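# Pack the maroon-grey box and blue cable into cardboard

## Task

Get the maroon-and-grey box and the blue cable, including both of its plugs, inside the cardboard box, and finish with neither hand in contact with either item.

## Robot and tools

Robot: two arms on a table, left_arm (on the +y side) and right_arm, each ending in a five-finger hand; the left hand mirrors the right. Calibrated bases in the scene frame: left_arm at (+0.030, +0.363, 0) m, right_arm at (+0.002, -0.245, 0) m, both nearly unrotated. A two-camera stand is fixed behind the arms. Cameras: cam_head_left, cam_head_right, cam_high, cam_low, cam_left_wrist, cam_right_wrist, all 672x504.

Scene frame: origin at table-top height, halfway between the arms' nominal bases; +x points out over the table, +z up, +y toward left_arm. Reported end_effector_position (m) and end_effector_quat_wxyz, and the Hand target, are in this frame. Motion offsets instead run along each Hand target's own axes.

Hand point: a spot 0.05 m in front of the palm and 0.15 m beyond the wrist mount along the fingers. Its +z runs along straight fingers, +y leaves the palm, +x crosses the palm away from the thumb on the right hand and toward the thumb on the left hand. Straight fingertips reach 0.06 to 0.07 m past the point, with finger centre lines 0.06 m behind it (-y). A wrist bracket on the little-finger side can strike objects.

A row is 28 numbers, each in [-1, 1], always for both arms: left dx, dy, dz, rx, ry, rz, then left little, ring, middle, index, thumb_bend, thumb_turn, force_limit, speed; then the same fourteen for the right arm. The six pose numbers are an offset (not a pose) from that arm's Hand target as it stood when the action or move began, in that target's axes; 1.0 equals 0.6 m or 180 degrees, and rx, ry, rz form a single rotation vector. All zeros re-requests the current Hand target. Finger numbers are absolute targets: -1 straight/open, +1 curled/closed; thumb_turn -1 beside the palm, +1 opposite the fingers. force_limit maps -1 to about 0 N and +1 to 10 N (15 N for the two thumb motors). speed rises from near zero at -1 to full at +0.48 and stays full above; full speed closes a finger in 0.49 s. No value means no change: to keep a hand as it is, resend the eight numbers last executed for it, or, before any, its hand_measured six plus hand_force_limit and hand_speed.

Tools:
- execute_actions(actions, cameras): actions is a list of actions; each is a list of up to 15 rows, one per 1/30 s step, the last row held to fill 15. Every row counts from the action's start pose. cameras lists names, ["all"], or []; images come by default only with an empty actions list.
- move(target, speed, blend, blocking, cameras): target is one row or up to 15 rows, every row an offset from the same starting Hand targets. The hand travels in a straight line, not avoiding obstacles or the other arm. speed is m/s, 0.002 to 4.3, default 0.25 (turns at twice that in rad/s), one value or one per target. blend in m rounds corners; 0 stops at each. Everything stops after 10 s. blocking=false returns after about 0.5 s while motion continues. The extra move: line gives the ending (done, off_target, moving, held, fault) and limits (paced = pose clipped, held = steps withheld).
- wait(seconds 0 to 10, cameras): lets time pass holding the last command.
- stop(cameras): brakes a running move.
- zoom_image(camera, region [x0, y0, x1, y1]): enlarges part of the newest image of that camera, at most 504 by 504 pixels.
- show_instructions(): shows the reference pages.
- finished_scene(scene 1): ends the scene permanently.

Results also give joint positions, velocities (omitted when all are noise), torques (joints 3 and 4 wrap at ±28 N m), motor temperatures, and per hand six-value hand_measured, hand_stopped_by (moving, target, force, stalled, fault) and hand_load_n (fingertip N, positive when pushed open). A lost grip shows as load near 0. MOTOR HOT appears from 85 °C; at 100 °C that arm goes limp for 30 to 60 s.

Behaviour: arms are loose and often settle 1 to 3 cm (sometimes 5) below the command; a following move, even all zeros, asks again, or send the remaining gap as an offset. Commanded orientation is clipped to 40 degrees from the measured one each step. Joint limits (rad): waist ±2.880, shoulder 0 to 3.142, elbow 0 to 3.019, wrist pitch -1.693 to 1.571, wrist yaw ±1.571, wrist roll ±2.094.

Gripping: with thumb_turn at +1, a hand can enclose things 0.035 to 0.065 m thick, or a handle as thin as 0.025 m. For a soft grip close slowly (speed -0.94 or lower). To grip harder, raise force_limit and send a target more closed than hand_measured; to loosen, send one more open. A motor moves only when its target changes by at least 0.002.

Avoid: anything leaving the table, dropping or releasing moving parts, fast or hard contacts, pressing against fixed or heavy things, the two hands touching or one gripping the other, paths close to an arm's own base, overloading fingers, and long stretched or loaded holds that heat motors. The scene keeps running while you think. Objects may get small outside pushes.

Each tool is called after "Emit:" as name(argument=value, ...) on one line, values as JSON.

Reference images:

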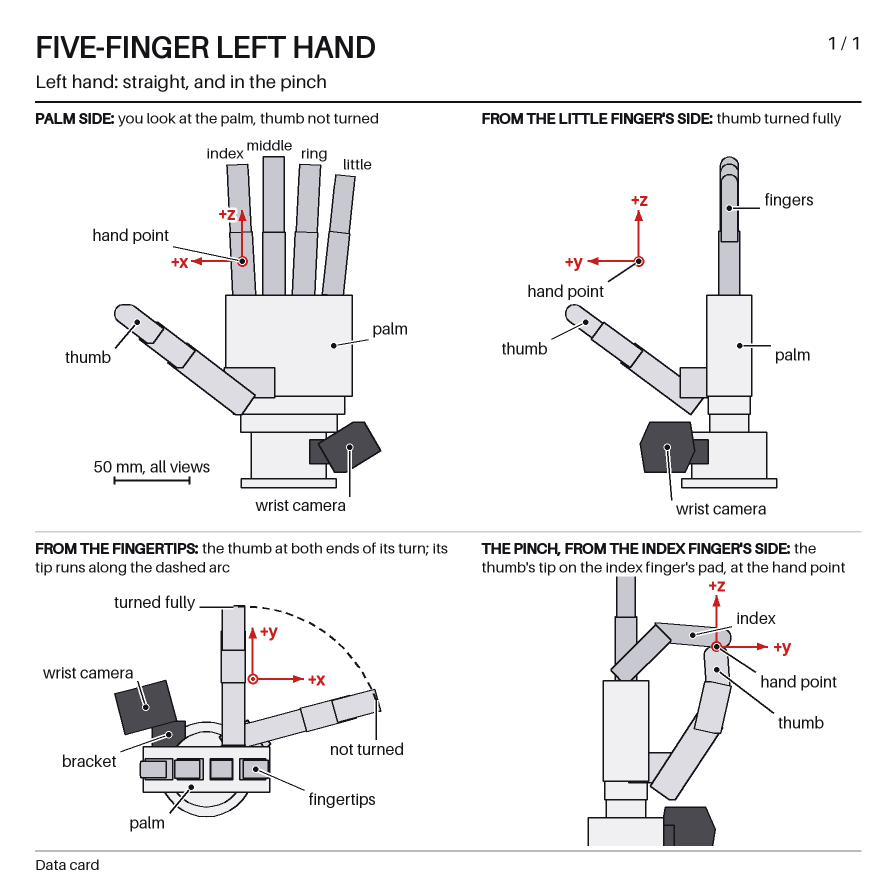

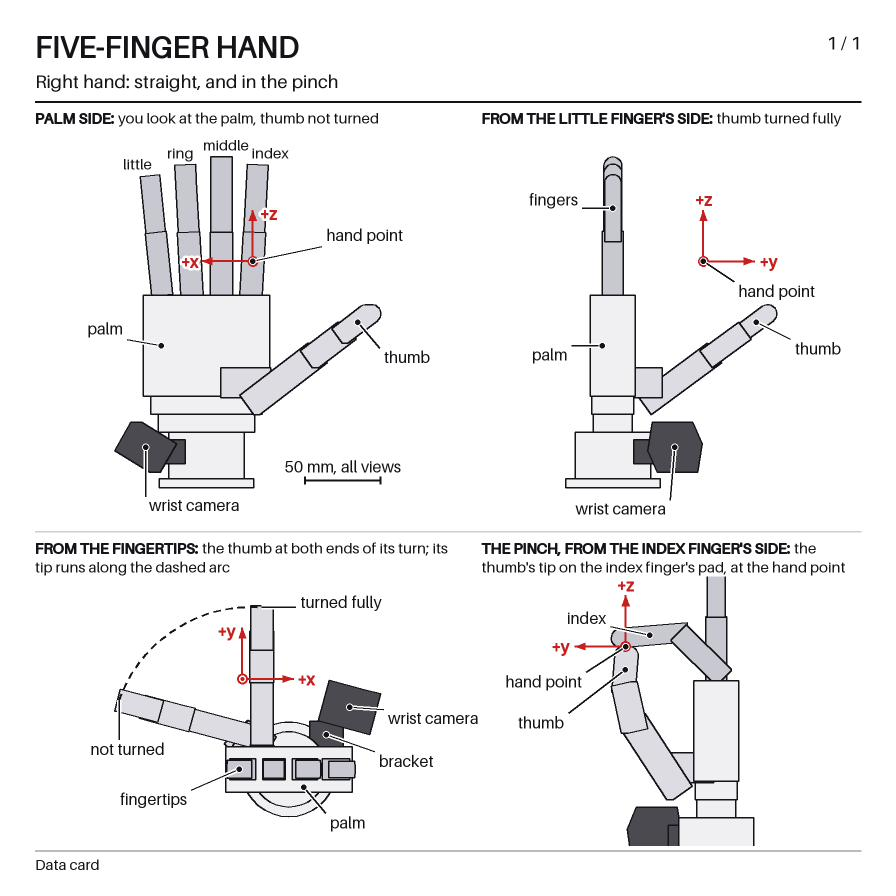

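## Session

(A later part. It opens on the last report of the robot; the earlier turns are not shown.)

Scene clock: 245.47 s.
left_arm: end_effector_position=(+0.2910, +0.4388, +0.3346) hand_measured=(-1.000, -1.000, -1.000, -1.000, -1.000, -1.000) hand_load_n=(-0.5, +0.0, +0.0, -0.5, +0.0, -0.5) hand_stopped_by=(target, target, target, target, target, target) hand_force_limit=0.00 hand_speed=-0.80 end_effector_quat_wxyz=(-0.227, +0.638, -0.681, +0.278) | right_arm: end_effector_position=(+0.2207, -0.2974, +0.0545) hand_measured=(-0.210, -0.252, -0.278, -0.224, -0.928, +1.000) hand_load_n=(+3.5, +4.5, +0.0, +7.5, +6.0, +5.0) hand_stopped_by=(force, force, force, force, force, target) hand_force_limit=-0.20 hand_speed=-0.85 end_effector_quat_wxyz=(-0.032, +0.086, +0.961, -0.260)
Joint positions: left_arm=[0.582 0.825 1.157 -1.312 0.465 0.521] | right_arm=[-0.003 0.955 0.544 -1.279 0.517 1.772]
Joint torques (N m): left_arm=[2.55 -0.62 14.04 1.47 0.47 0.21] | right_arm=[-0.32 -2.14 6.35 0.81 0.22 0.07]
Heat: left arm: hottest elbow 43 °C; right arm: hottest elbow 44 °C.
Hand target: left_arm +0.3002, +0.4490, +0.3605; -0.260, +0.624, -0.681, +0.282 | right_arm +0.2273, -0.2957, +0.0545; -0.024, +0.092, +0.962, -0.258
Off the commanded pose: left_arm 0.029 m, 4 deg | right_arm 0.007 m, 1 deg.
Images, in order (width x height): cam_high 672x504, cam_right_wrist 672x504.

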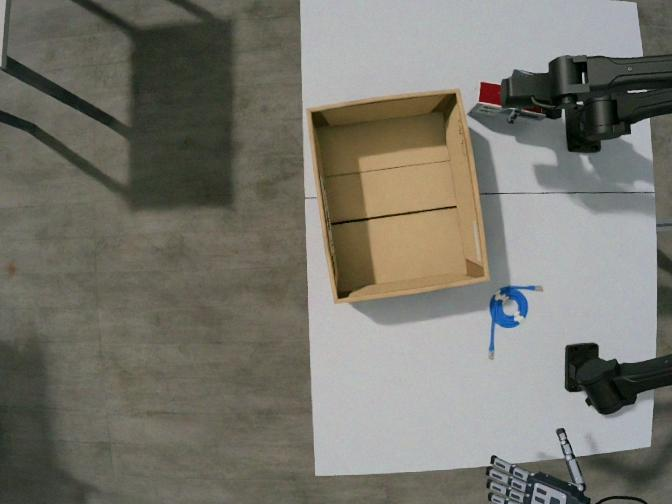

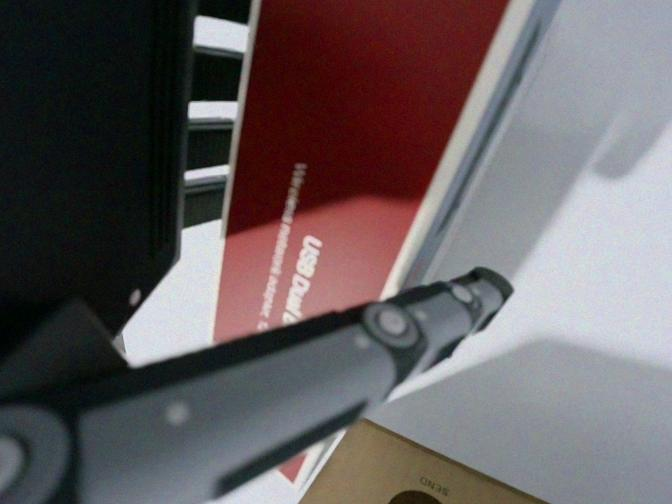

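Emit:
move(target=[0,0,0,0,0,0,-1,-1,-1,-1,-1,-1,0,-0.8,0,-0.0417,-0.0722,0,0,0,-0.1,-0.1,-0.1,-0.1,0.2,1,-0.2,-0.85], cameras=["cam_high","cam_right_wrist","cam_low","cam_head_left"], speed=0.08)

Emit:
zoom_image(camera="cam_high", region=[450, 30, 590, 135])

Scene clock: 251.17 s.
left_arm: end_effector_position=(+0.2910, +0.4388, +0.3346) hand_measured=(-1.000, -1.000, -1.000, -1.000, -1.000, -1.000) hand_load_n=(+0.0, +0.0, +0.0, +0.0, +0.0, +0.0) hand_stopped_by=(target, target, target, target, target, target) hand_force_limit=0.00 hand_speed=-0.80 end_effector_quat_wxyz=(-0.227, +0.638, -0.681, +0.278) | right_arm: end_effector_position=(+0.2128, -0.2968, +0.0841) hand_measured=(-0.210, -0.250, -0.278, -0.222, -0.926, +1.000) hand_load_n=(+0.0, +0.0, +0.0, +0.0, +0.0, +0.0) hand_stopped_by=(force, force, force, force, force, target) hand_force_limit=-0.20 hand_speed=-0.85 end_effector_quat_wxyz=(-0.046, +0.086, +0.961, -0.259)
Joint positions: left_arm=[0.582 0.825 1.157 -1.312 0.465 0.521] | right_arm=[-0.003 0.915 0.607 -1.412 0.513 1.78]
Joint torques (N m): left_arm=[2.14 -0.44 13.86 1.59 0.43 0.23] | right_arm=[-0.44 -3.66 9.63 -0.13 0.3 0.05]
Heat: left arm: hottest elbow 44 °C; right arm: hottest elbow 44 °C.
Hand target: left_arm +0.3002, +0.4490, +0.3605; -0.260, +0.624, -0.681, +0.282 | right_arm +0.2272, -0.2957, +0.1045; -0.024, +0.092, +0.962, -0.258
Off the commanded pose: left_arm 0.029 m, 4 deg | right_arm 0.025 m, 3 deg.
move: off_target (left_arm, right_arm)
Images, in order (width x height): cam_head_left 672x504, cam_high 672x504, cam_low 672x504, cam_right_wrist 672x504.

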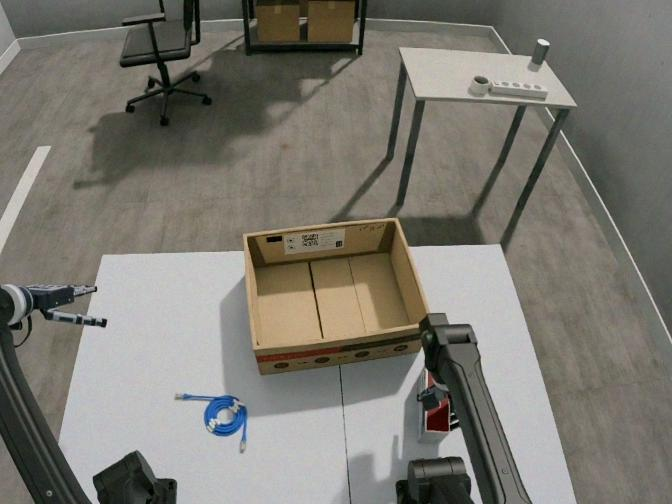

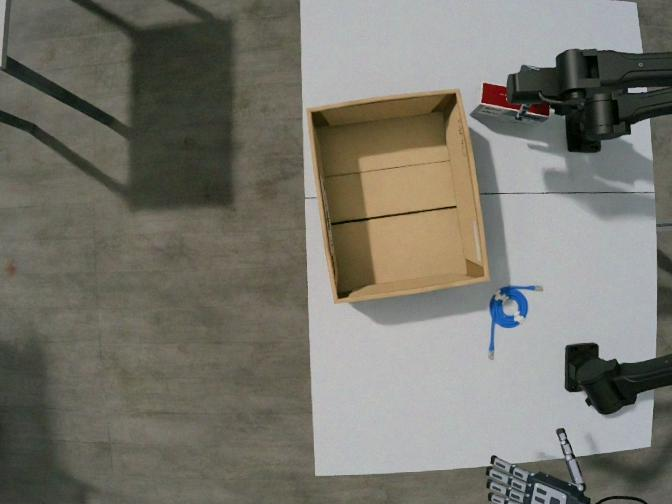

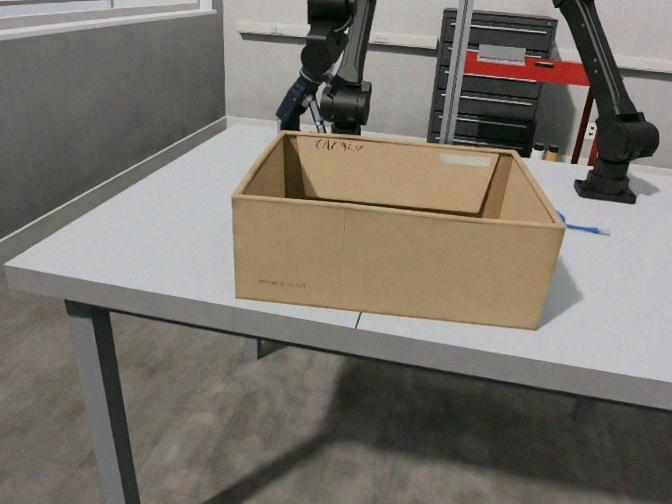

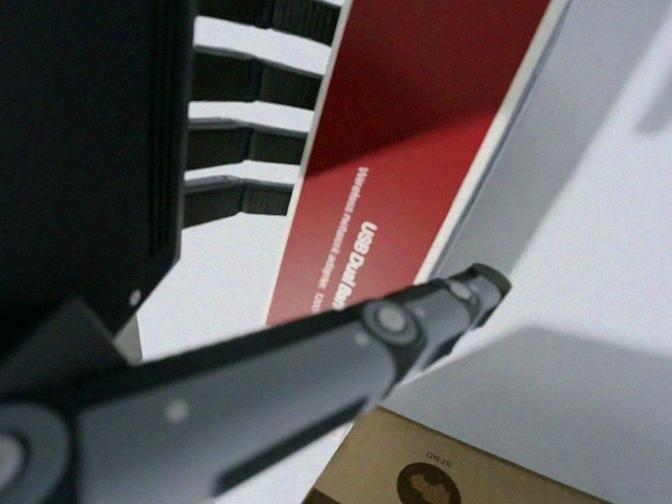

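Scaled by 3.600 from the camera's 672x504 image, which has a finer 960x720 frame.

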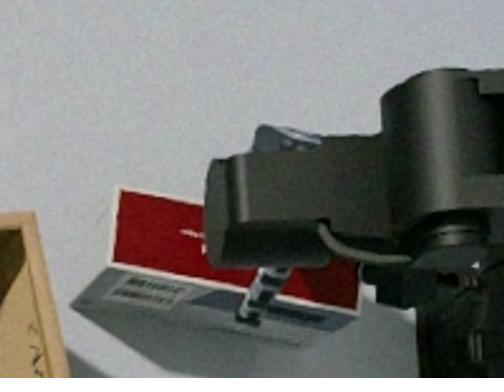

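Emit:
move(target=[[0,0,0,0,0,0,-1,-1,-1,-1,-1,1,0,0,0,0,0,0,0,0,-1,-1,-1,-1,-1,1,-0.2,0.2],[0.01,0,0,0,0,0,-1,-1,-1,-1,-1,1,0,0,0,-0.1,-0.173,0,0,0,-1,-1,-1,-1,-1,1,-0.2,0.2],[0.575,-0.071,0.07,0,0.178,0.177,-1,-1,-1,-1,-1,1,0,0,0.0155,-0.865,0.219,0.0817,-0.088,-0.115,-1,-1,-1,-1,-1,1,-0.2,0.2]], cameras=["all"], speed=[0.1,0.15,0.3])

Scene clock: 318.50 s.
left_arm: end_effector_position=(+0.3189, +0.1147, +0.3306) hand_measured=(-1.000, -1.000, -1.000, -1.000, -1.000, +1.000) hand_load_n=(+0.0, +0.0, +0.0, +0.0, +0.0, +0.0) hand_stopped_by=(target, target, target, target, target, target) hand_force_limit=0.00 hand_speed=0.00 end_effector_quat_wxyz=(+0.114, -0.320, +0.880, -0.331) | right_arm: end_effector_position=(+0.1193, -0.7802, +0.2281) hand_measured=(-1.000, -1.000, -1.000, -1.000, -1.000, +1.000) hand_load_n=(+0.0, +0.0, +0.0, +0.0, +0.0, +0.0) hand_stopped_by=(target, target, target, target, target, target) hand_force_limit=-0.20 hand_speed=0.20 end_effector_quat_wxyz=(+0.050, -0.115, +0.926, -0.356)
Joint positions: left_arm=[-0.576 1.04 1.256 -1.099 0.216 0.239] | right_arm=[-1.427 1.432 1.307 -0.714 -0.084 -0.076]
Joint torques (N m): left_arm=[-0.32 -3.66 14.49 2.07 -0.09 -0.29] | right_arm=[-1.49 -11.4 11.67 1.94 -0.19 -0.14]
Motor temperatures (°C): left_arm=[35 30 46 28 29 31] | right_arm=[33 28 47 31 31 29]
Heat: left arm: hottest elbow 46 °C; right arm: hottest elbow 47 °C.
Hand target: left_arm +0.3299, +0.1001, +0.3603; +0.130, -0.315, +0.869, -0.360 | right_arm +0.1207, -0.7998, +0.2504; +0.051, -0.121, +0.916, -0.379
Off the commanded pose: left_arm 0.035 m, 4 deg | right_arm 0.030 m, 3 deg.
move: off_target (left_arm, right_arm)

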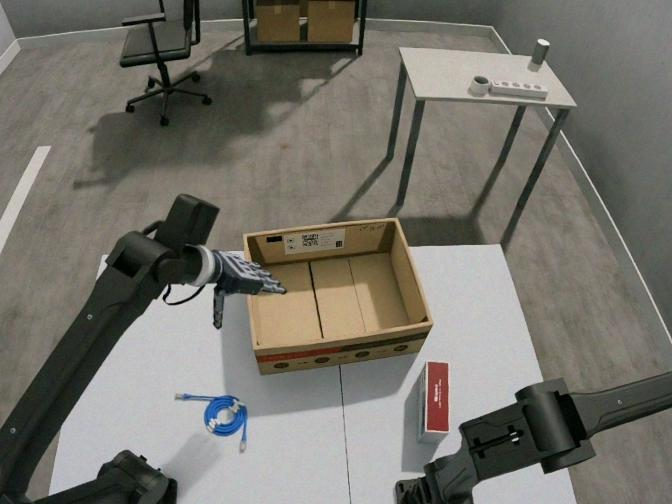

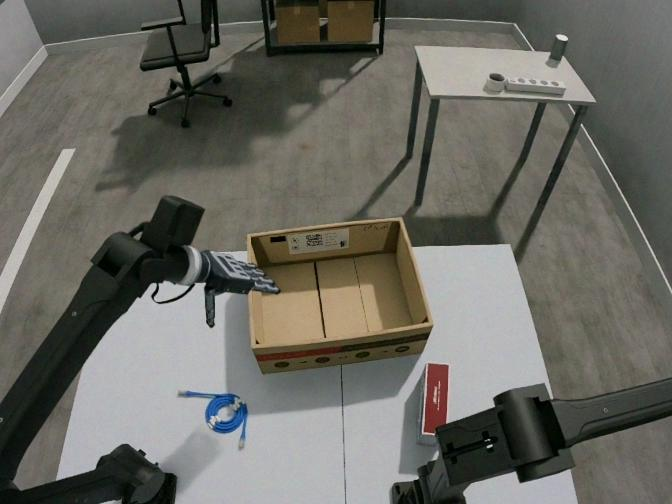

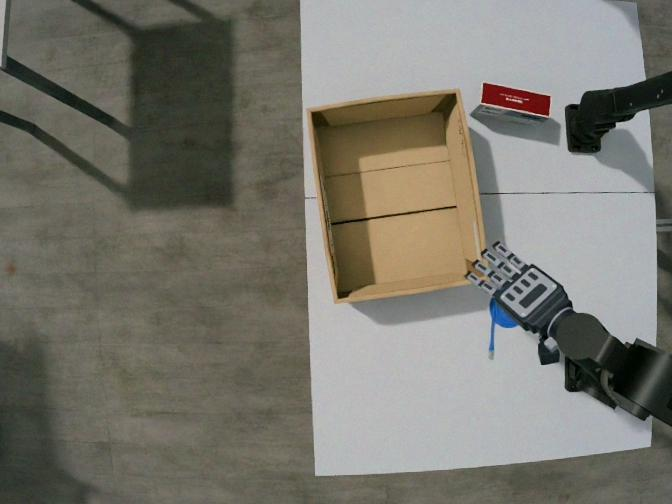

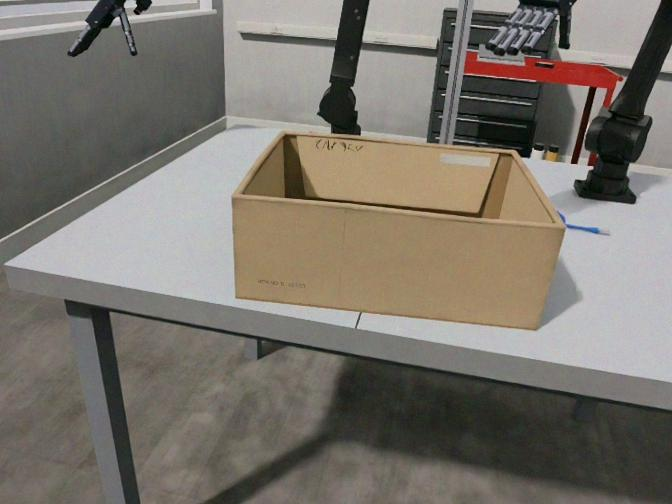

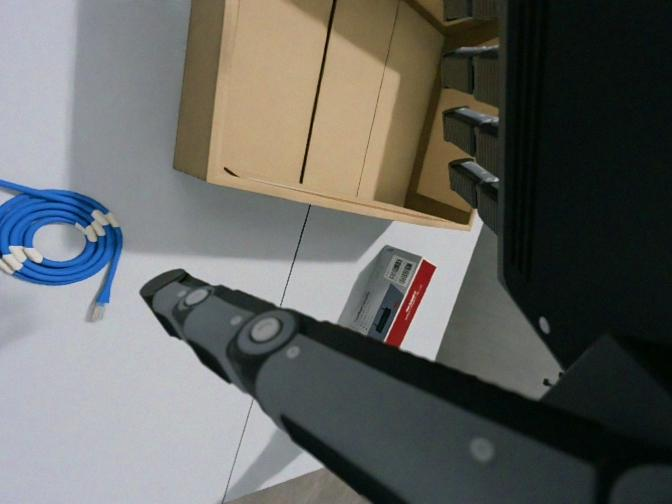

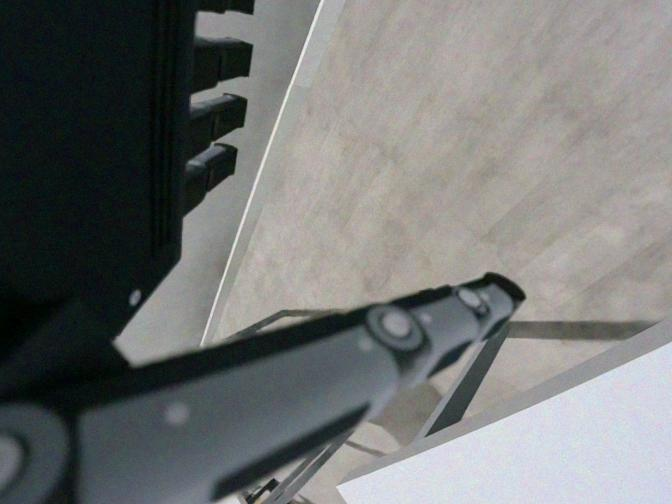

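Emit:
zoom_image(camera="cam_high", region=[450, 60, 590, 165])

Scaled by 3.600 from the camera's 672x504 image, which has a finer 960x720 frame.

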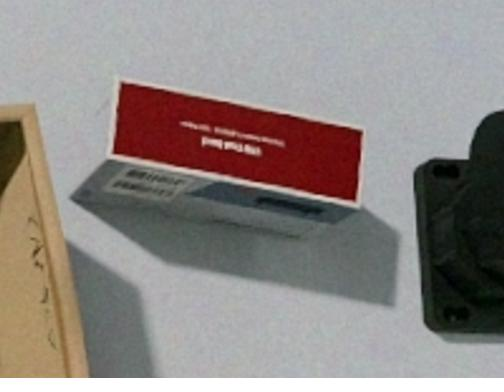

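Emit:
move(target=[0.585,-0.104,0.434,0,0.2023,0.2023,-1,-1,-1,-1,-1,1,0,0,0,0,0,0,0,0,-1,-1,-1,-1,-1,1,-0.2,0.2], cameras=["cam_high","cam_left_wrist","cam_head_left","cam_low"], speed=0.25)

Emit:
zoom_image(camera="cam_high", region=[430, 30, 630, 180])

Scene clock: 337.67 s.
left_arm: end_effector_position=(+0.2040, -0.2846, +0.2072) hand_measured=(-1.000, -1.000, -1.000, -1.000, -1.000, +1.000) hand_load_n=(+0.0, +0.0, +0.0, +0.0, +0.0, +0.0) hand_stopped_by=(target, target, target, target, target, target) hand_force_limit=0.00 hand_speed=0.00 end_effector_quat_wxyz=(-0.044, +0.075, +0.925, -0.369) | right_arm: end_effector_position=(+0.1218, -0.7797, +0.2281) hand_measured=(-1.000, -1.000, -1.000, -1.000, -1.000, +1.000) hand_load_n=(+0.0, +0.0, +0.0, +0.0, +0.0, +0.0) hand_stopped_by=(target, target, target, target, target, target) hand_force_limit=-0.20 hand_speed=0.20 end_effector_quat_wxyz=(+0.051, -0.117, +0.926, -0.356)
Joint positions: left_arm=[-1.209 1.819 1.729 -0.808 0.388 0.405] | right_arm=[-1.422 1.432 1.307 -0.714 -0.084 -0.076]
Joint torques (N m): left_arm=[0.91 -16.38 14.63 0.8 0.41 0.24] | right_arm=[-1.61 -11.52 11.69 1.92 -0.19 -0.14]
Heat: left arm: hottest elbow 46 °C; right arm: hottest elbow 50 °C.
Hand target: left_arm +0.2067, -0.3001, +0.2204; -0.039, +0.094, +0.919, -0.381 | right_arm +0.1207, -0.7998, +0.2504; +0.051, -0.121, +0.916, -0.379
Off the commanded pose: left_arm 0.021 m, 3 deg | right_arm 0.030 m, 3 deg.
move: off_target (left_arm, right_arm)
Images, in order (width x height): cam_head_left 672x504, cam_high 672x504, cam_low 672x504, cam_left_wrist 672x504.

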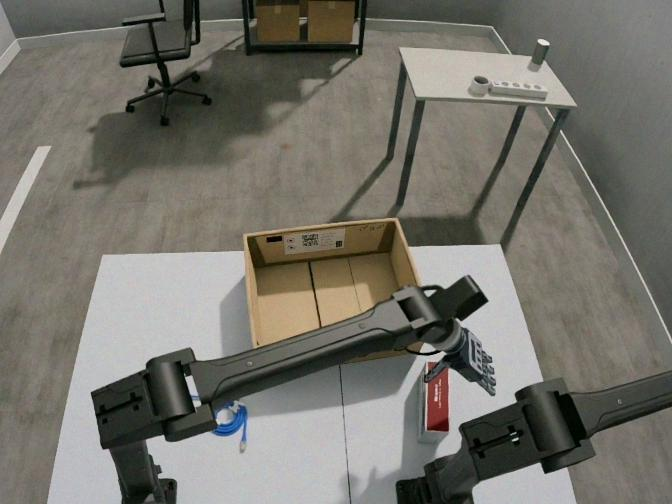

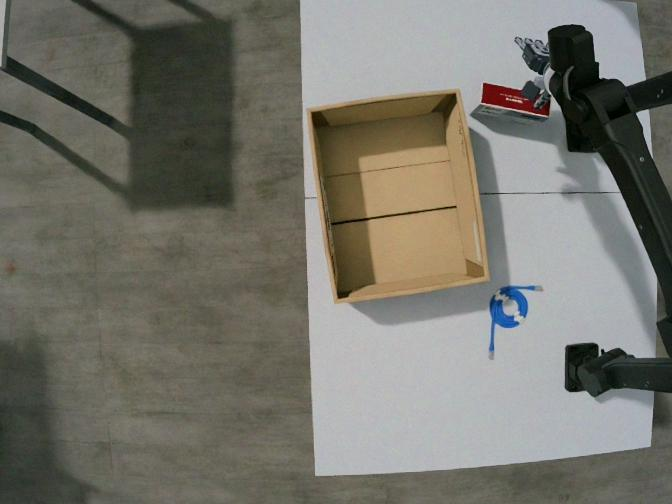

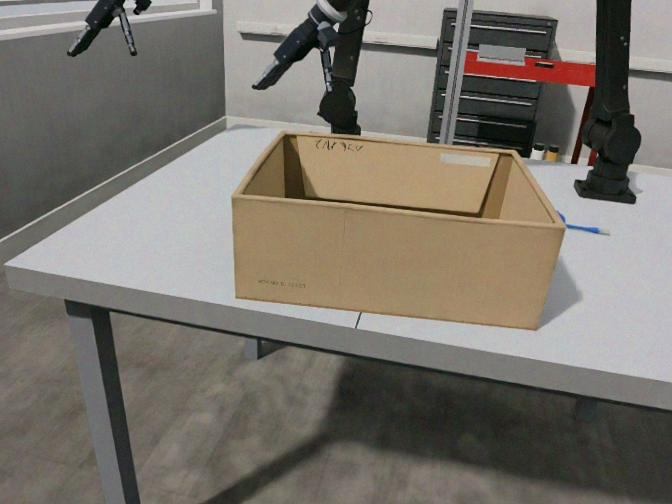

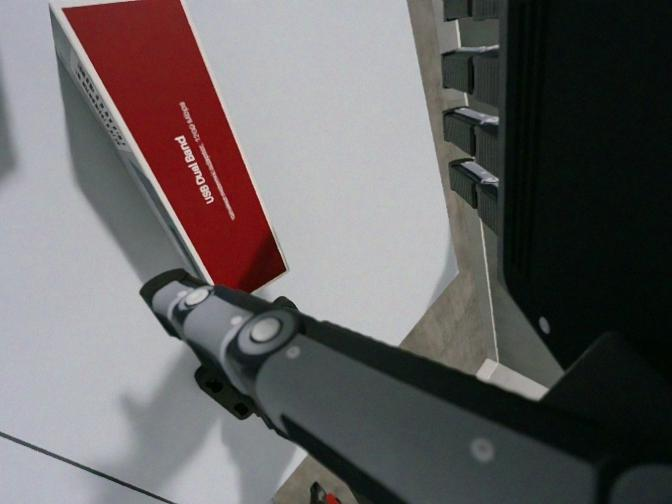

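Scaled by 2.520 from the camera's 672x504 image, which has a finer 960x720 frame.

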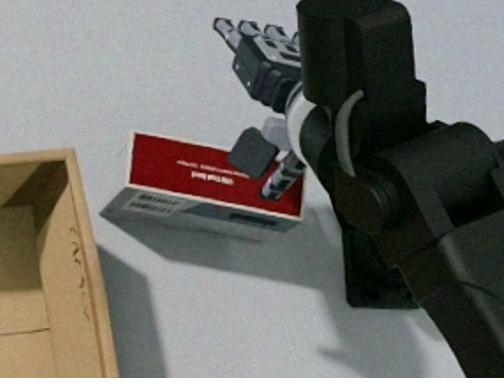

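Emit:
move(target=[0.0103,0.0762,0.1005,0,0,0,-1,-1,-1,-1,-1,1,0,0,0,0,0,0,0,0,-1,-1,-1,-1,-1,1,-0.2,0.2], cameras=["cam_high","cam_left_wrist","cam_head_left"], speed=0.15)

Emit:
zoom_image(camera="cam_high", region=[430, 30, 630, 180])

Scene clock: 347.97 s.
left_arm: end_effector_position=(+0.2063, -0.3008, +0.1565) hand_measured=(-1.000, -1.000, -1.000, -1.000, -1.000, +1.000) hand_load_n=(+0.0, +0.0, +0.0, +0.0, +0.0, +0.0) hand_stopped_by=(target, target, target, target, target, target) hand_force_limit=0.00 hand_speed=0.00 end_effector_quat_wxyz=(-0.040, +0.080, +0.921, -0.379) | right_arm: end_effector_position=(+0.1218, -0.7797, +0.2281) hand_measured=(-1.000, -1.000, -1.000, -1.000, -1.000, +1.000) hand_load_n=(+0.0, +0.0, +0.0, +0.0, +0.0, +0.0) hand_stopped_by=(target, target, target, target, target, target) hand_force_limit=-0.20 hand_speed=0.20 end_effector_quat_wxyz=(+0.051, -0.117, +0.926, -0.356)
Joint positions: left_arm=[-1.216 1.868 1.658 -0.662 0.387 0.405] | right_arm=[-1.422 1.432 1.307 -0.714 -0.084 -0.076]
Joint torques (N m): left_arm=[-0.15 -17.38 9.35 2.09 0.13 0.12] | right_arm=[-1.44 -11.4 11.67 1.94 -0.2 -0.14]
Heat: left arm: hottest elbow 46 °C; right arm: hottest elbow 51 °C.
Hand target: left_arm +0.1985, -0.3090, +0.1454; -0.039, +0.094, +0.919, -0.381 | right_arm +0.1207, -0.7998, +0.2504; +0.051, -0.121, +0.916, -0.379
Off the commanded pose: left_arm 0.016 m, 2 deg | right_arm 0.030 m, 3 deg.
move: off_target (left_arm, right_arm)
Images, in order (width x height): cam_head_left 672x504, cam_high 672x504, cam_left_wrist 672x504.

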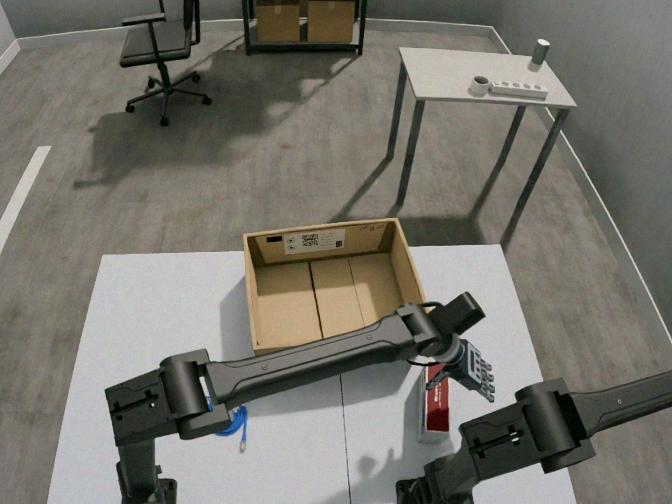

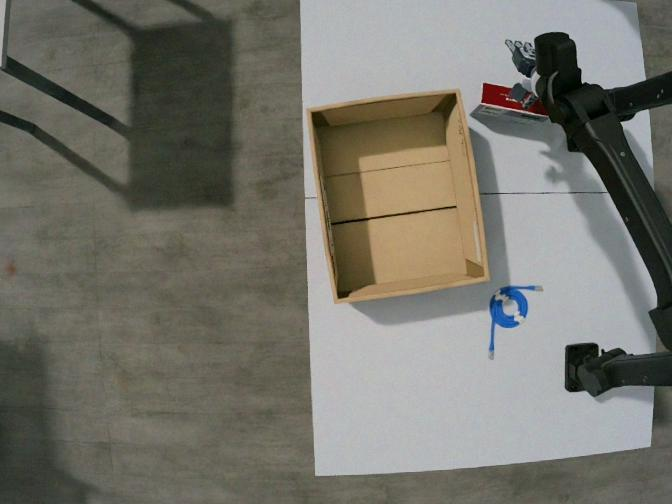

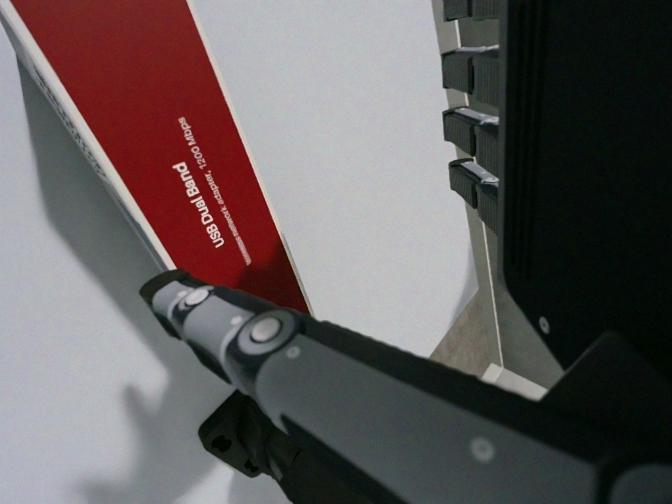

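Scaled by 2.520 from the camera's 672x504 image, which has a finer 960x720 frame.

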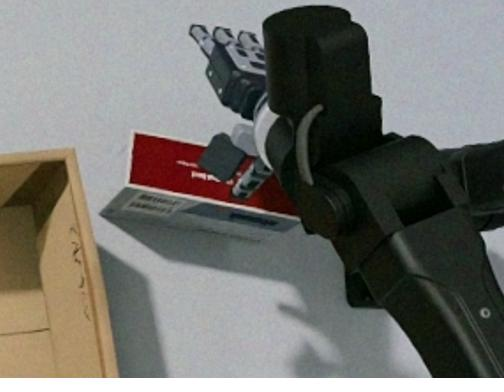

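Emit:
move(target=[0.0177,0.0827,0.0587,0,0,0,-1,-1,-1,-1,-1,1,0,0,0,0,0,0,0,0,-1,-1,-1,-1,-1,1,-0.2,0.2], cameras=["cam_high","cam_left_wrist","cam_head_left"], speed=0.12)

Emit:
zoom_image(camera="cam_high", region=[430, 30, 630, 180])

Scene clock: 354.33 s.
left_arm: end_effector_position=(+0.1991, -0.2922, +0.1038) hand_measured=(-1.000, -1.000, -1.000, -1.000, -1.000, +1.000) hand_load_n=(+0.0, +0.0, +0.0, +0.0, +0.0, +0.0) hand_stopped_by=(target, target, target, target, target, target) hand_force_limit=0.00 hand_speed=0.00 end_effector_quat_wxyz=(-0.036, +0.084, +0.918, -0.385) | right_arm: end_effector_position=(+0.1218, -0.7797, +0.2281) hand_measured=(-1.000, -1.000, -1.000, -1.000, -1.000, +1.000) hand_load_n=(+0.0, +0.0, +0.0, +0.0, +0.0, -0.5) hand_stopped_by=(target, target, target, target, target, target) hand_force_limit=-0.20 hand_speed=0.20 end_effector_quat_wxyz=(+0.051, -0.117, +0.926, -0.356)
Joint positions: left_arm=[-1.222 1.873 1.517 -0.501 0.384 0.405] | right_arm=[-1.422 1.432 1.307 -0.714 -0.084 -0.076]
Joint torques (N m): left_arm=[-0.5 -16.5 8.27 2.03 0.13 0.06] | right_arm=[-1.61 -11.46 11.7 1.92 -0.19 -0.14]
Motor temperatures (°C): left_arm=[35 31 44 28 29 31] | right_arm=[33 29 52 31 31 29]
Heat: left arm: hottest elbow 44 °C; right arm: hottest elbow 52 °C.
Hand target: left_arm +0.1902, -0.2968, +0.0854; -0.039, +0.094, +0.919, -0.381 | right_arm +0.1207, -0.7998, +0.2504; +0.051, -0.121, +0.916, -0.379
Off the commanded pose: left_arm 0.021 m, 1 deg | right_arm 0.030 m, 3 deg.
move: off_target (left_arm, right_arm)
Images, in order (width x height): cam_head_left 672x504, cam_high 672x504, cam_left_wrist 672x504.

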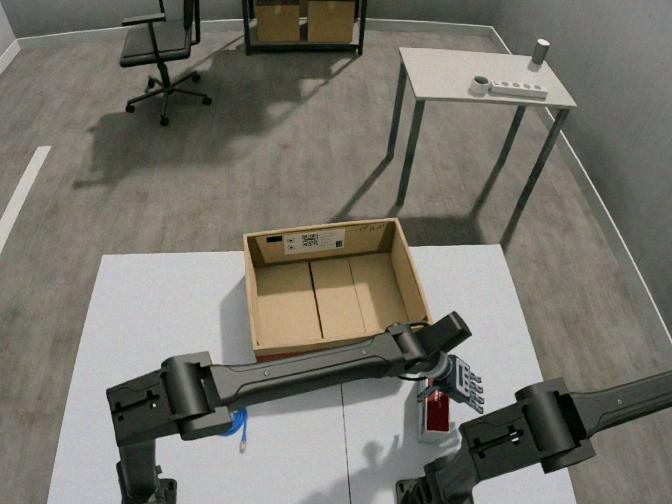

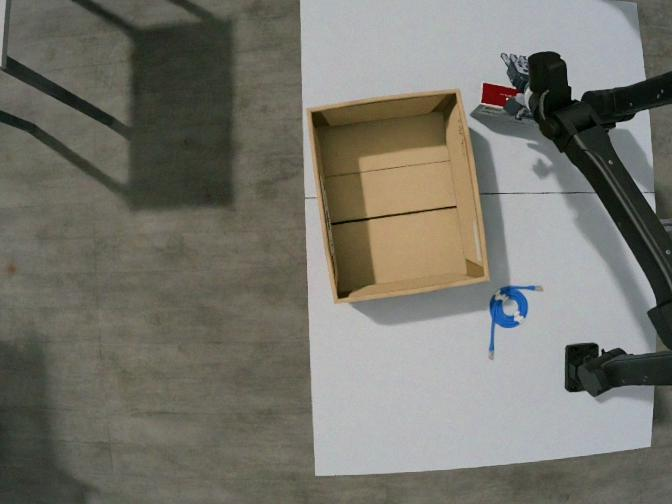

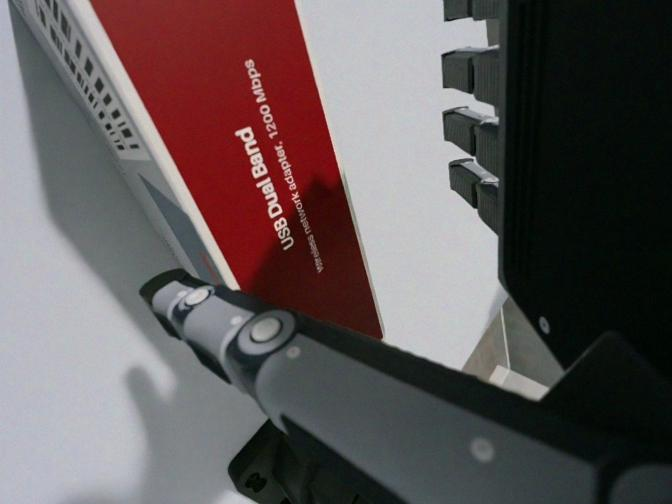

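Scaled by 2.520 from the camera's 672x504 image, which has a finer 960x720 frame.

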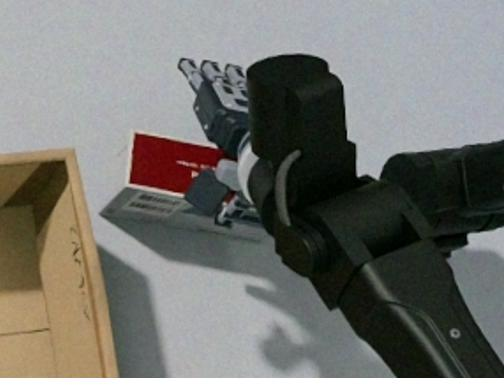

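Emit:
move(target=[0.001,0.0635,0.0543,0,0,0,-1,-1,-1,-1,-1,1,0,0,0,0,0,0,0,0,-1,-1,-1,-1,-1,1,-0.2,0.2], cameras=["cam_high","cam_left_wrist","cam_head_left","cam_head_right"], speed=0.08)

Emit:
zoom_image(camera="cam_high", region=[450, 30, 590, 135])

Emit:
zoom_image(camera="cam_head_left", region=[380, 320, 520, 460])

Scene clock: 363.87 s.
left_arm: end_effector_position=(+0.2002, -0.2887, +0.0528) hand_measured=(-1.000, -1.000, -1.000, -1.000, -1.000, +1.000) hand_load_n=(+0.0, +0.0, +0.0, +0.0, +0.0, +0.0) hand_stopped_by=(target, target, target, target, target, target) hand_force_limit=0.00 hand_speed=0.00 end_effector_quat_wxyz=(-0.036, +0.082, +0.919, -0.384) | right_arm: end_effector_position=(+0.1218, -0.7797, +0.2281) hand_measured=(-1.000, -1.000, -1.000, -1.000, -1.000, +1.000) hand_load_n=(+0.0, +0.0, +0.0, +0.0, +0.0, +0.0) hand_stopped_by=(target, target, target, target, target, target) hand_force_limit=-0.20 hand_speed=0.20 end_effector_quat_wxyz=(+0.051, -0.117, +0.926, -0.356)
Joint positions: left_arm=[-1.219 1.921 1.445 -0.384 0.382 0.405] | right_arm=[-1.422 1.432 1.307 -0.714 -0.084 -0.076]
Joint torques (N m): left_arm=[0.85 -16.85 8.18 2.17 0.17 0.08] | right_arm=[-1.55 -11.52 11.69 1.95 -0.19 -0.13]
Heat: left arm: hottest elbow 42 °C; right arm: hottest elbow 52 °C.
Hand target: left_arm +0.1904, -0.2929, +0.0355; -0.039, +0.094, +0.919, -0.381 | right_arm +0.1207, -0.7998, +0.2504; +0.051, -0.121, +0.916, -0.379
Off the commanded pose: left_arm 0.020 m, 1 deg | right_arm 0.030 m, 3 deg.
move: off_target (left_arm, right_arm)
Images, in order (width x height): cam_head_left 672x504, cam_head_right 672x504, cam_high 672x504, cam_left_wrist 672x504.

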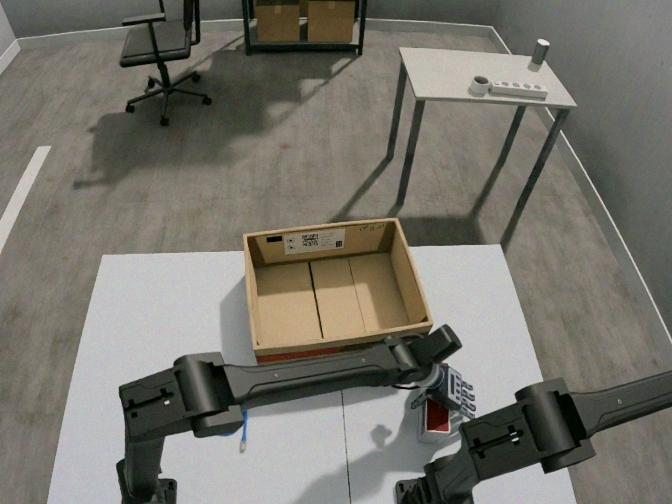

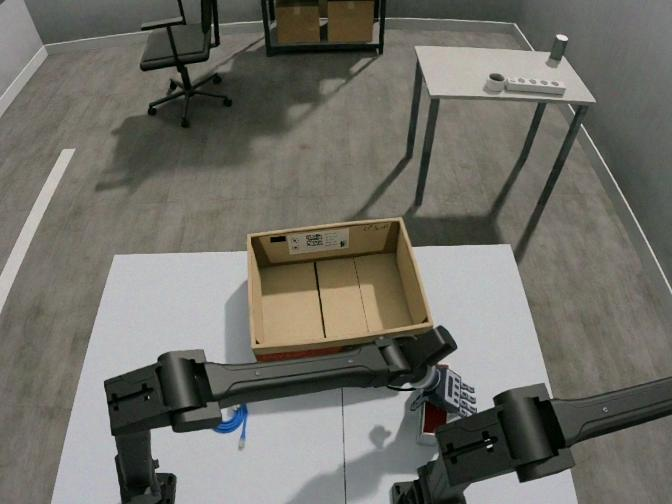

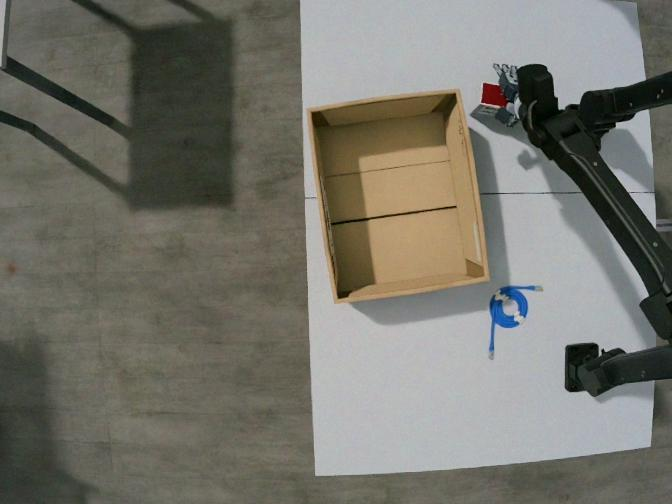

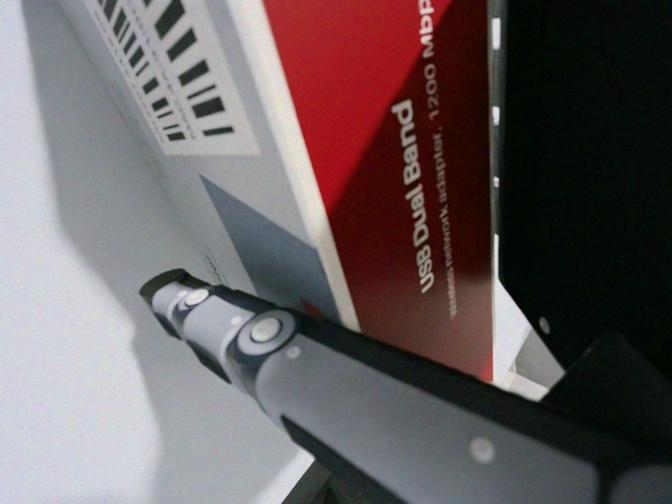

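Scaled by 3.600 from the camera's 672x504 image, which has a finer 960x720 frame.

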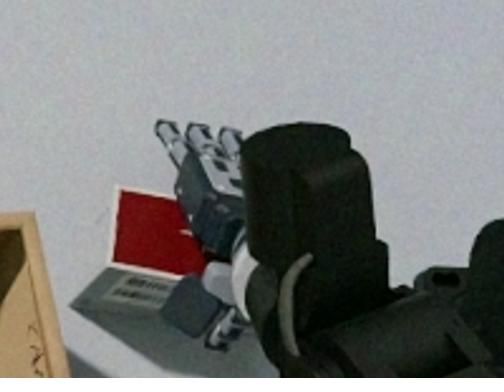

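Scaled by 3.600 from the camera's 672x504 image, which has a finer 960x720 frame.

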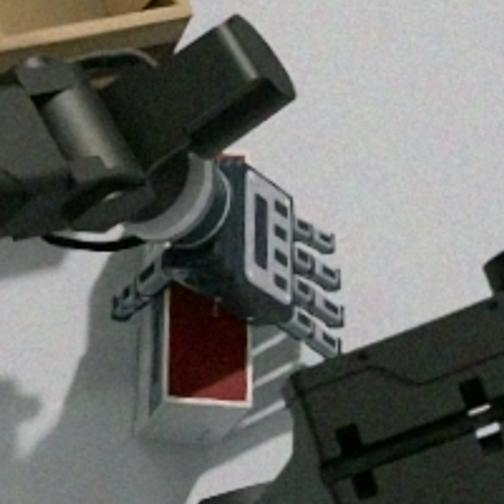

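Emit:
move(target=[-0.0038,-0.0043,0.0233,0,0,0,-1,-1,-1,-1,-1,1,0,0,0,0,0,0,0,0,-1,-1,-1,-1,-1,1,-0.2,0.2], cameras=["cam_left_wrist","cam_head_left"], speed=0.08)

Scene clock: 372.10 s.
left_arm: end_effector_position=(+0.2006, -0.2896, +0.0523) hand_measured=(-1.000, -1.000, -1.000, -1.000, -1.000, +1.000) hand_load_n=(+0.0, +0.0, +0.0, +0.0, +0.0, +0.5) hand_stopped_by=(target, target, target, target, target, target) hand_force_limit=0.00 hand_speed=0.00 end_effector_quat_wxyz=(-0.035, +0.082, +0.919, -0.385) | right_arm: end_effector_position=(+0.1218, -0.7797, +0.2281) hand_measured=(-1.000, -1.000, -1.000, -1.000, -1.000, +1.000) hand_load_n=(+0.0, +0.0, +0.0, +0.0, +0.0, +0.0) hand_stopped_by=(target, target, target, target, target, target) hand_force_limit=-0.20 hand_speed=0.20 end_effector_quat_wxyz=(+0.051, -0.117, +0.926, -0.356)
Joint positions: left_arm=[-1.219 1.922 1.445 -0.38 0.382 0.405] | right_arm=[-1.422 1.432 1.307 -0.714 -0.084 -0.076]
Joint torques (N m): left_arm=[-0.5 -14.27 10.36 2.32 -0.03 0.08] | right_arm=[-1.49 -11.4 11.71 1.92 -0.18 -0.14]
Heat: left arm: hottest elbow 41 °C; right arm: hottest elbow 53 °C.
Hand target: left_arm +0.1903, -0.3048, +0.0274; -0.039, +0.094, +0.919, -0.381 | right_arm +0.1207, -0.7998, +0.2504; +0.051, -0.121, +0.916, -0.379
Off the commanded pose: left_arm 0.031 m, 1 deg | right_arm 0.030 m, 3 deg.
move: off_target (left_arm, right_arm)
Images, in order (width x height): cam_head_left 672x504, cam_left_wrist 672x504.

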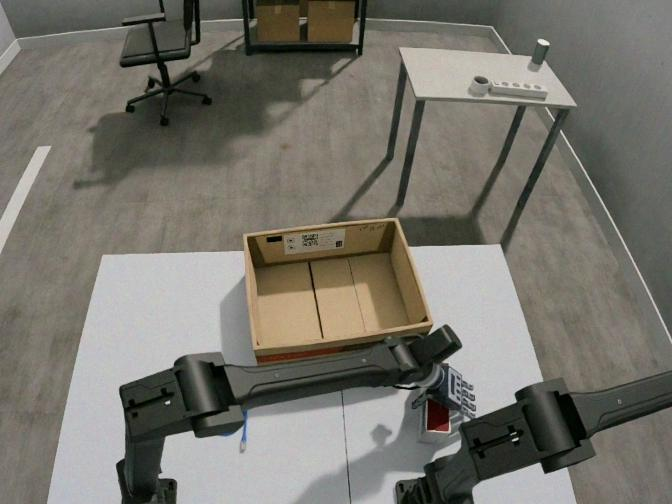

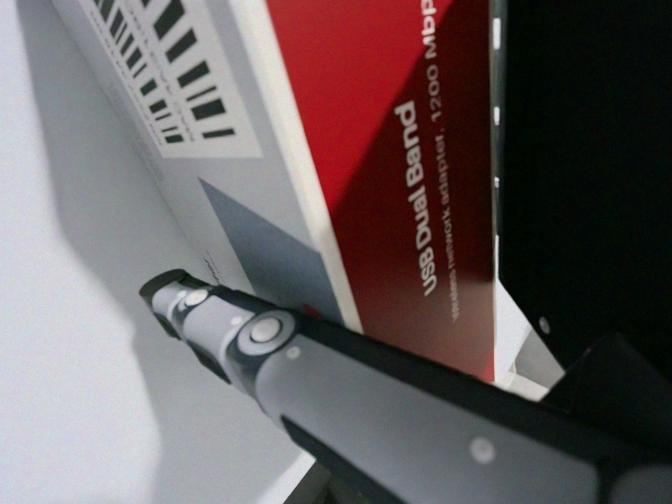

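Emit:
move(target=[[-0.0038,-0.055,-0.0273,0,0,0,-1,-1,-1,-1,-1,1,0,0,0,0,0,0,0,0,-1,-1,-1,-1,-1,1,-0.2,0.2],[-0.0038,-0.0138,0.0138,0,0,0,-1,-1,-1,-1,-1,1,0,0,0,0,0,0,0,0,-1,-1,-1,-1,-1,1,-0.2,0.2]], cameras=["cam_left_wrist","cam_head_left"], speed=0.08)

Scene clock: 378.40 s.
left_arm: end_effector_position=(+0.2007, -0.3027, +0.0505) hand_measured=(-1.000, -1.000, -1.000, -1.000, -1.000, +1.000) hand_load_n=(+0.0, +0.0, +0.0, +0.0, +0.0, +0.0) hand_stopped_by=(target, target, target, target, target, target) hand_force_limit=0.00 hand_speed=0.00 end_effector_quat_wxyz=(-0.032, +0.085, +0.919, -0.385) | right_arm: end_effector_position=(+0.1218, -0.7797, +0.2281) hand_measured=(-1.000, -1.000, -1.000, -1.000, -1.000, +1.000) hand_load_n=(+0.0, +0.0, +0.0, +0.0, +0.0, +0.0) hand_stopped_by=(target, target, target, target, target, target) hand_force_limit=-0.20 hand_speed=0.20 end_effector_quat_wxyz=(+0.051, -0.117, +0.926, -0.356)
Joint positions: left_arm=[-1.228 1.951 1.487 -0.389 0.373 0.405] | right_arm=[-1.422 1.432 1.307 -0.714 -0.084 -0.076]
Joint torques (N m): left_arm=[-0.38 -14.1 10.69 2.19 0.13 -0.02] | right_arm=[-1.49 -11.52 11.71 1.92 -0.19 -0.14]
Heat: left arm: hottest elbow 41 °C; right arm: hottest elbow 53 °C.
Hand target: left_arm +0.1901, -0.3168, +0.0274; -0.039, +0.094, +0.919, -0.381 | right_arm +0.1207, -0.7998, +0.2504; +0.051, -0.121, +0.916, -0.379
Off the commanded pose: left_arm 0.029 m, 1 deg | right_arm 0.030 m, 3 deg.
move: off_target (left_arm, right_arm)
Images, in order (width x height): cam_head_left 672x504, cam_left_wrist 672x504.

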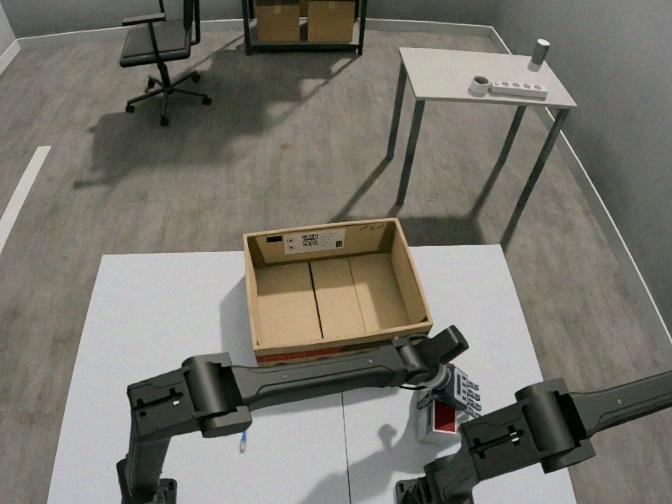

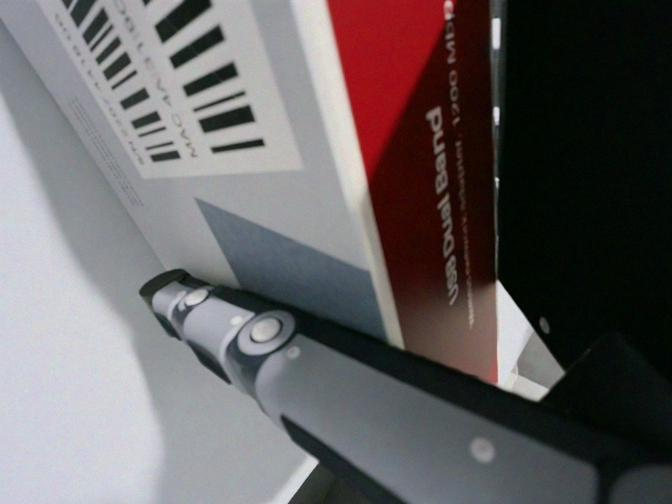

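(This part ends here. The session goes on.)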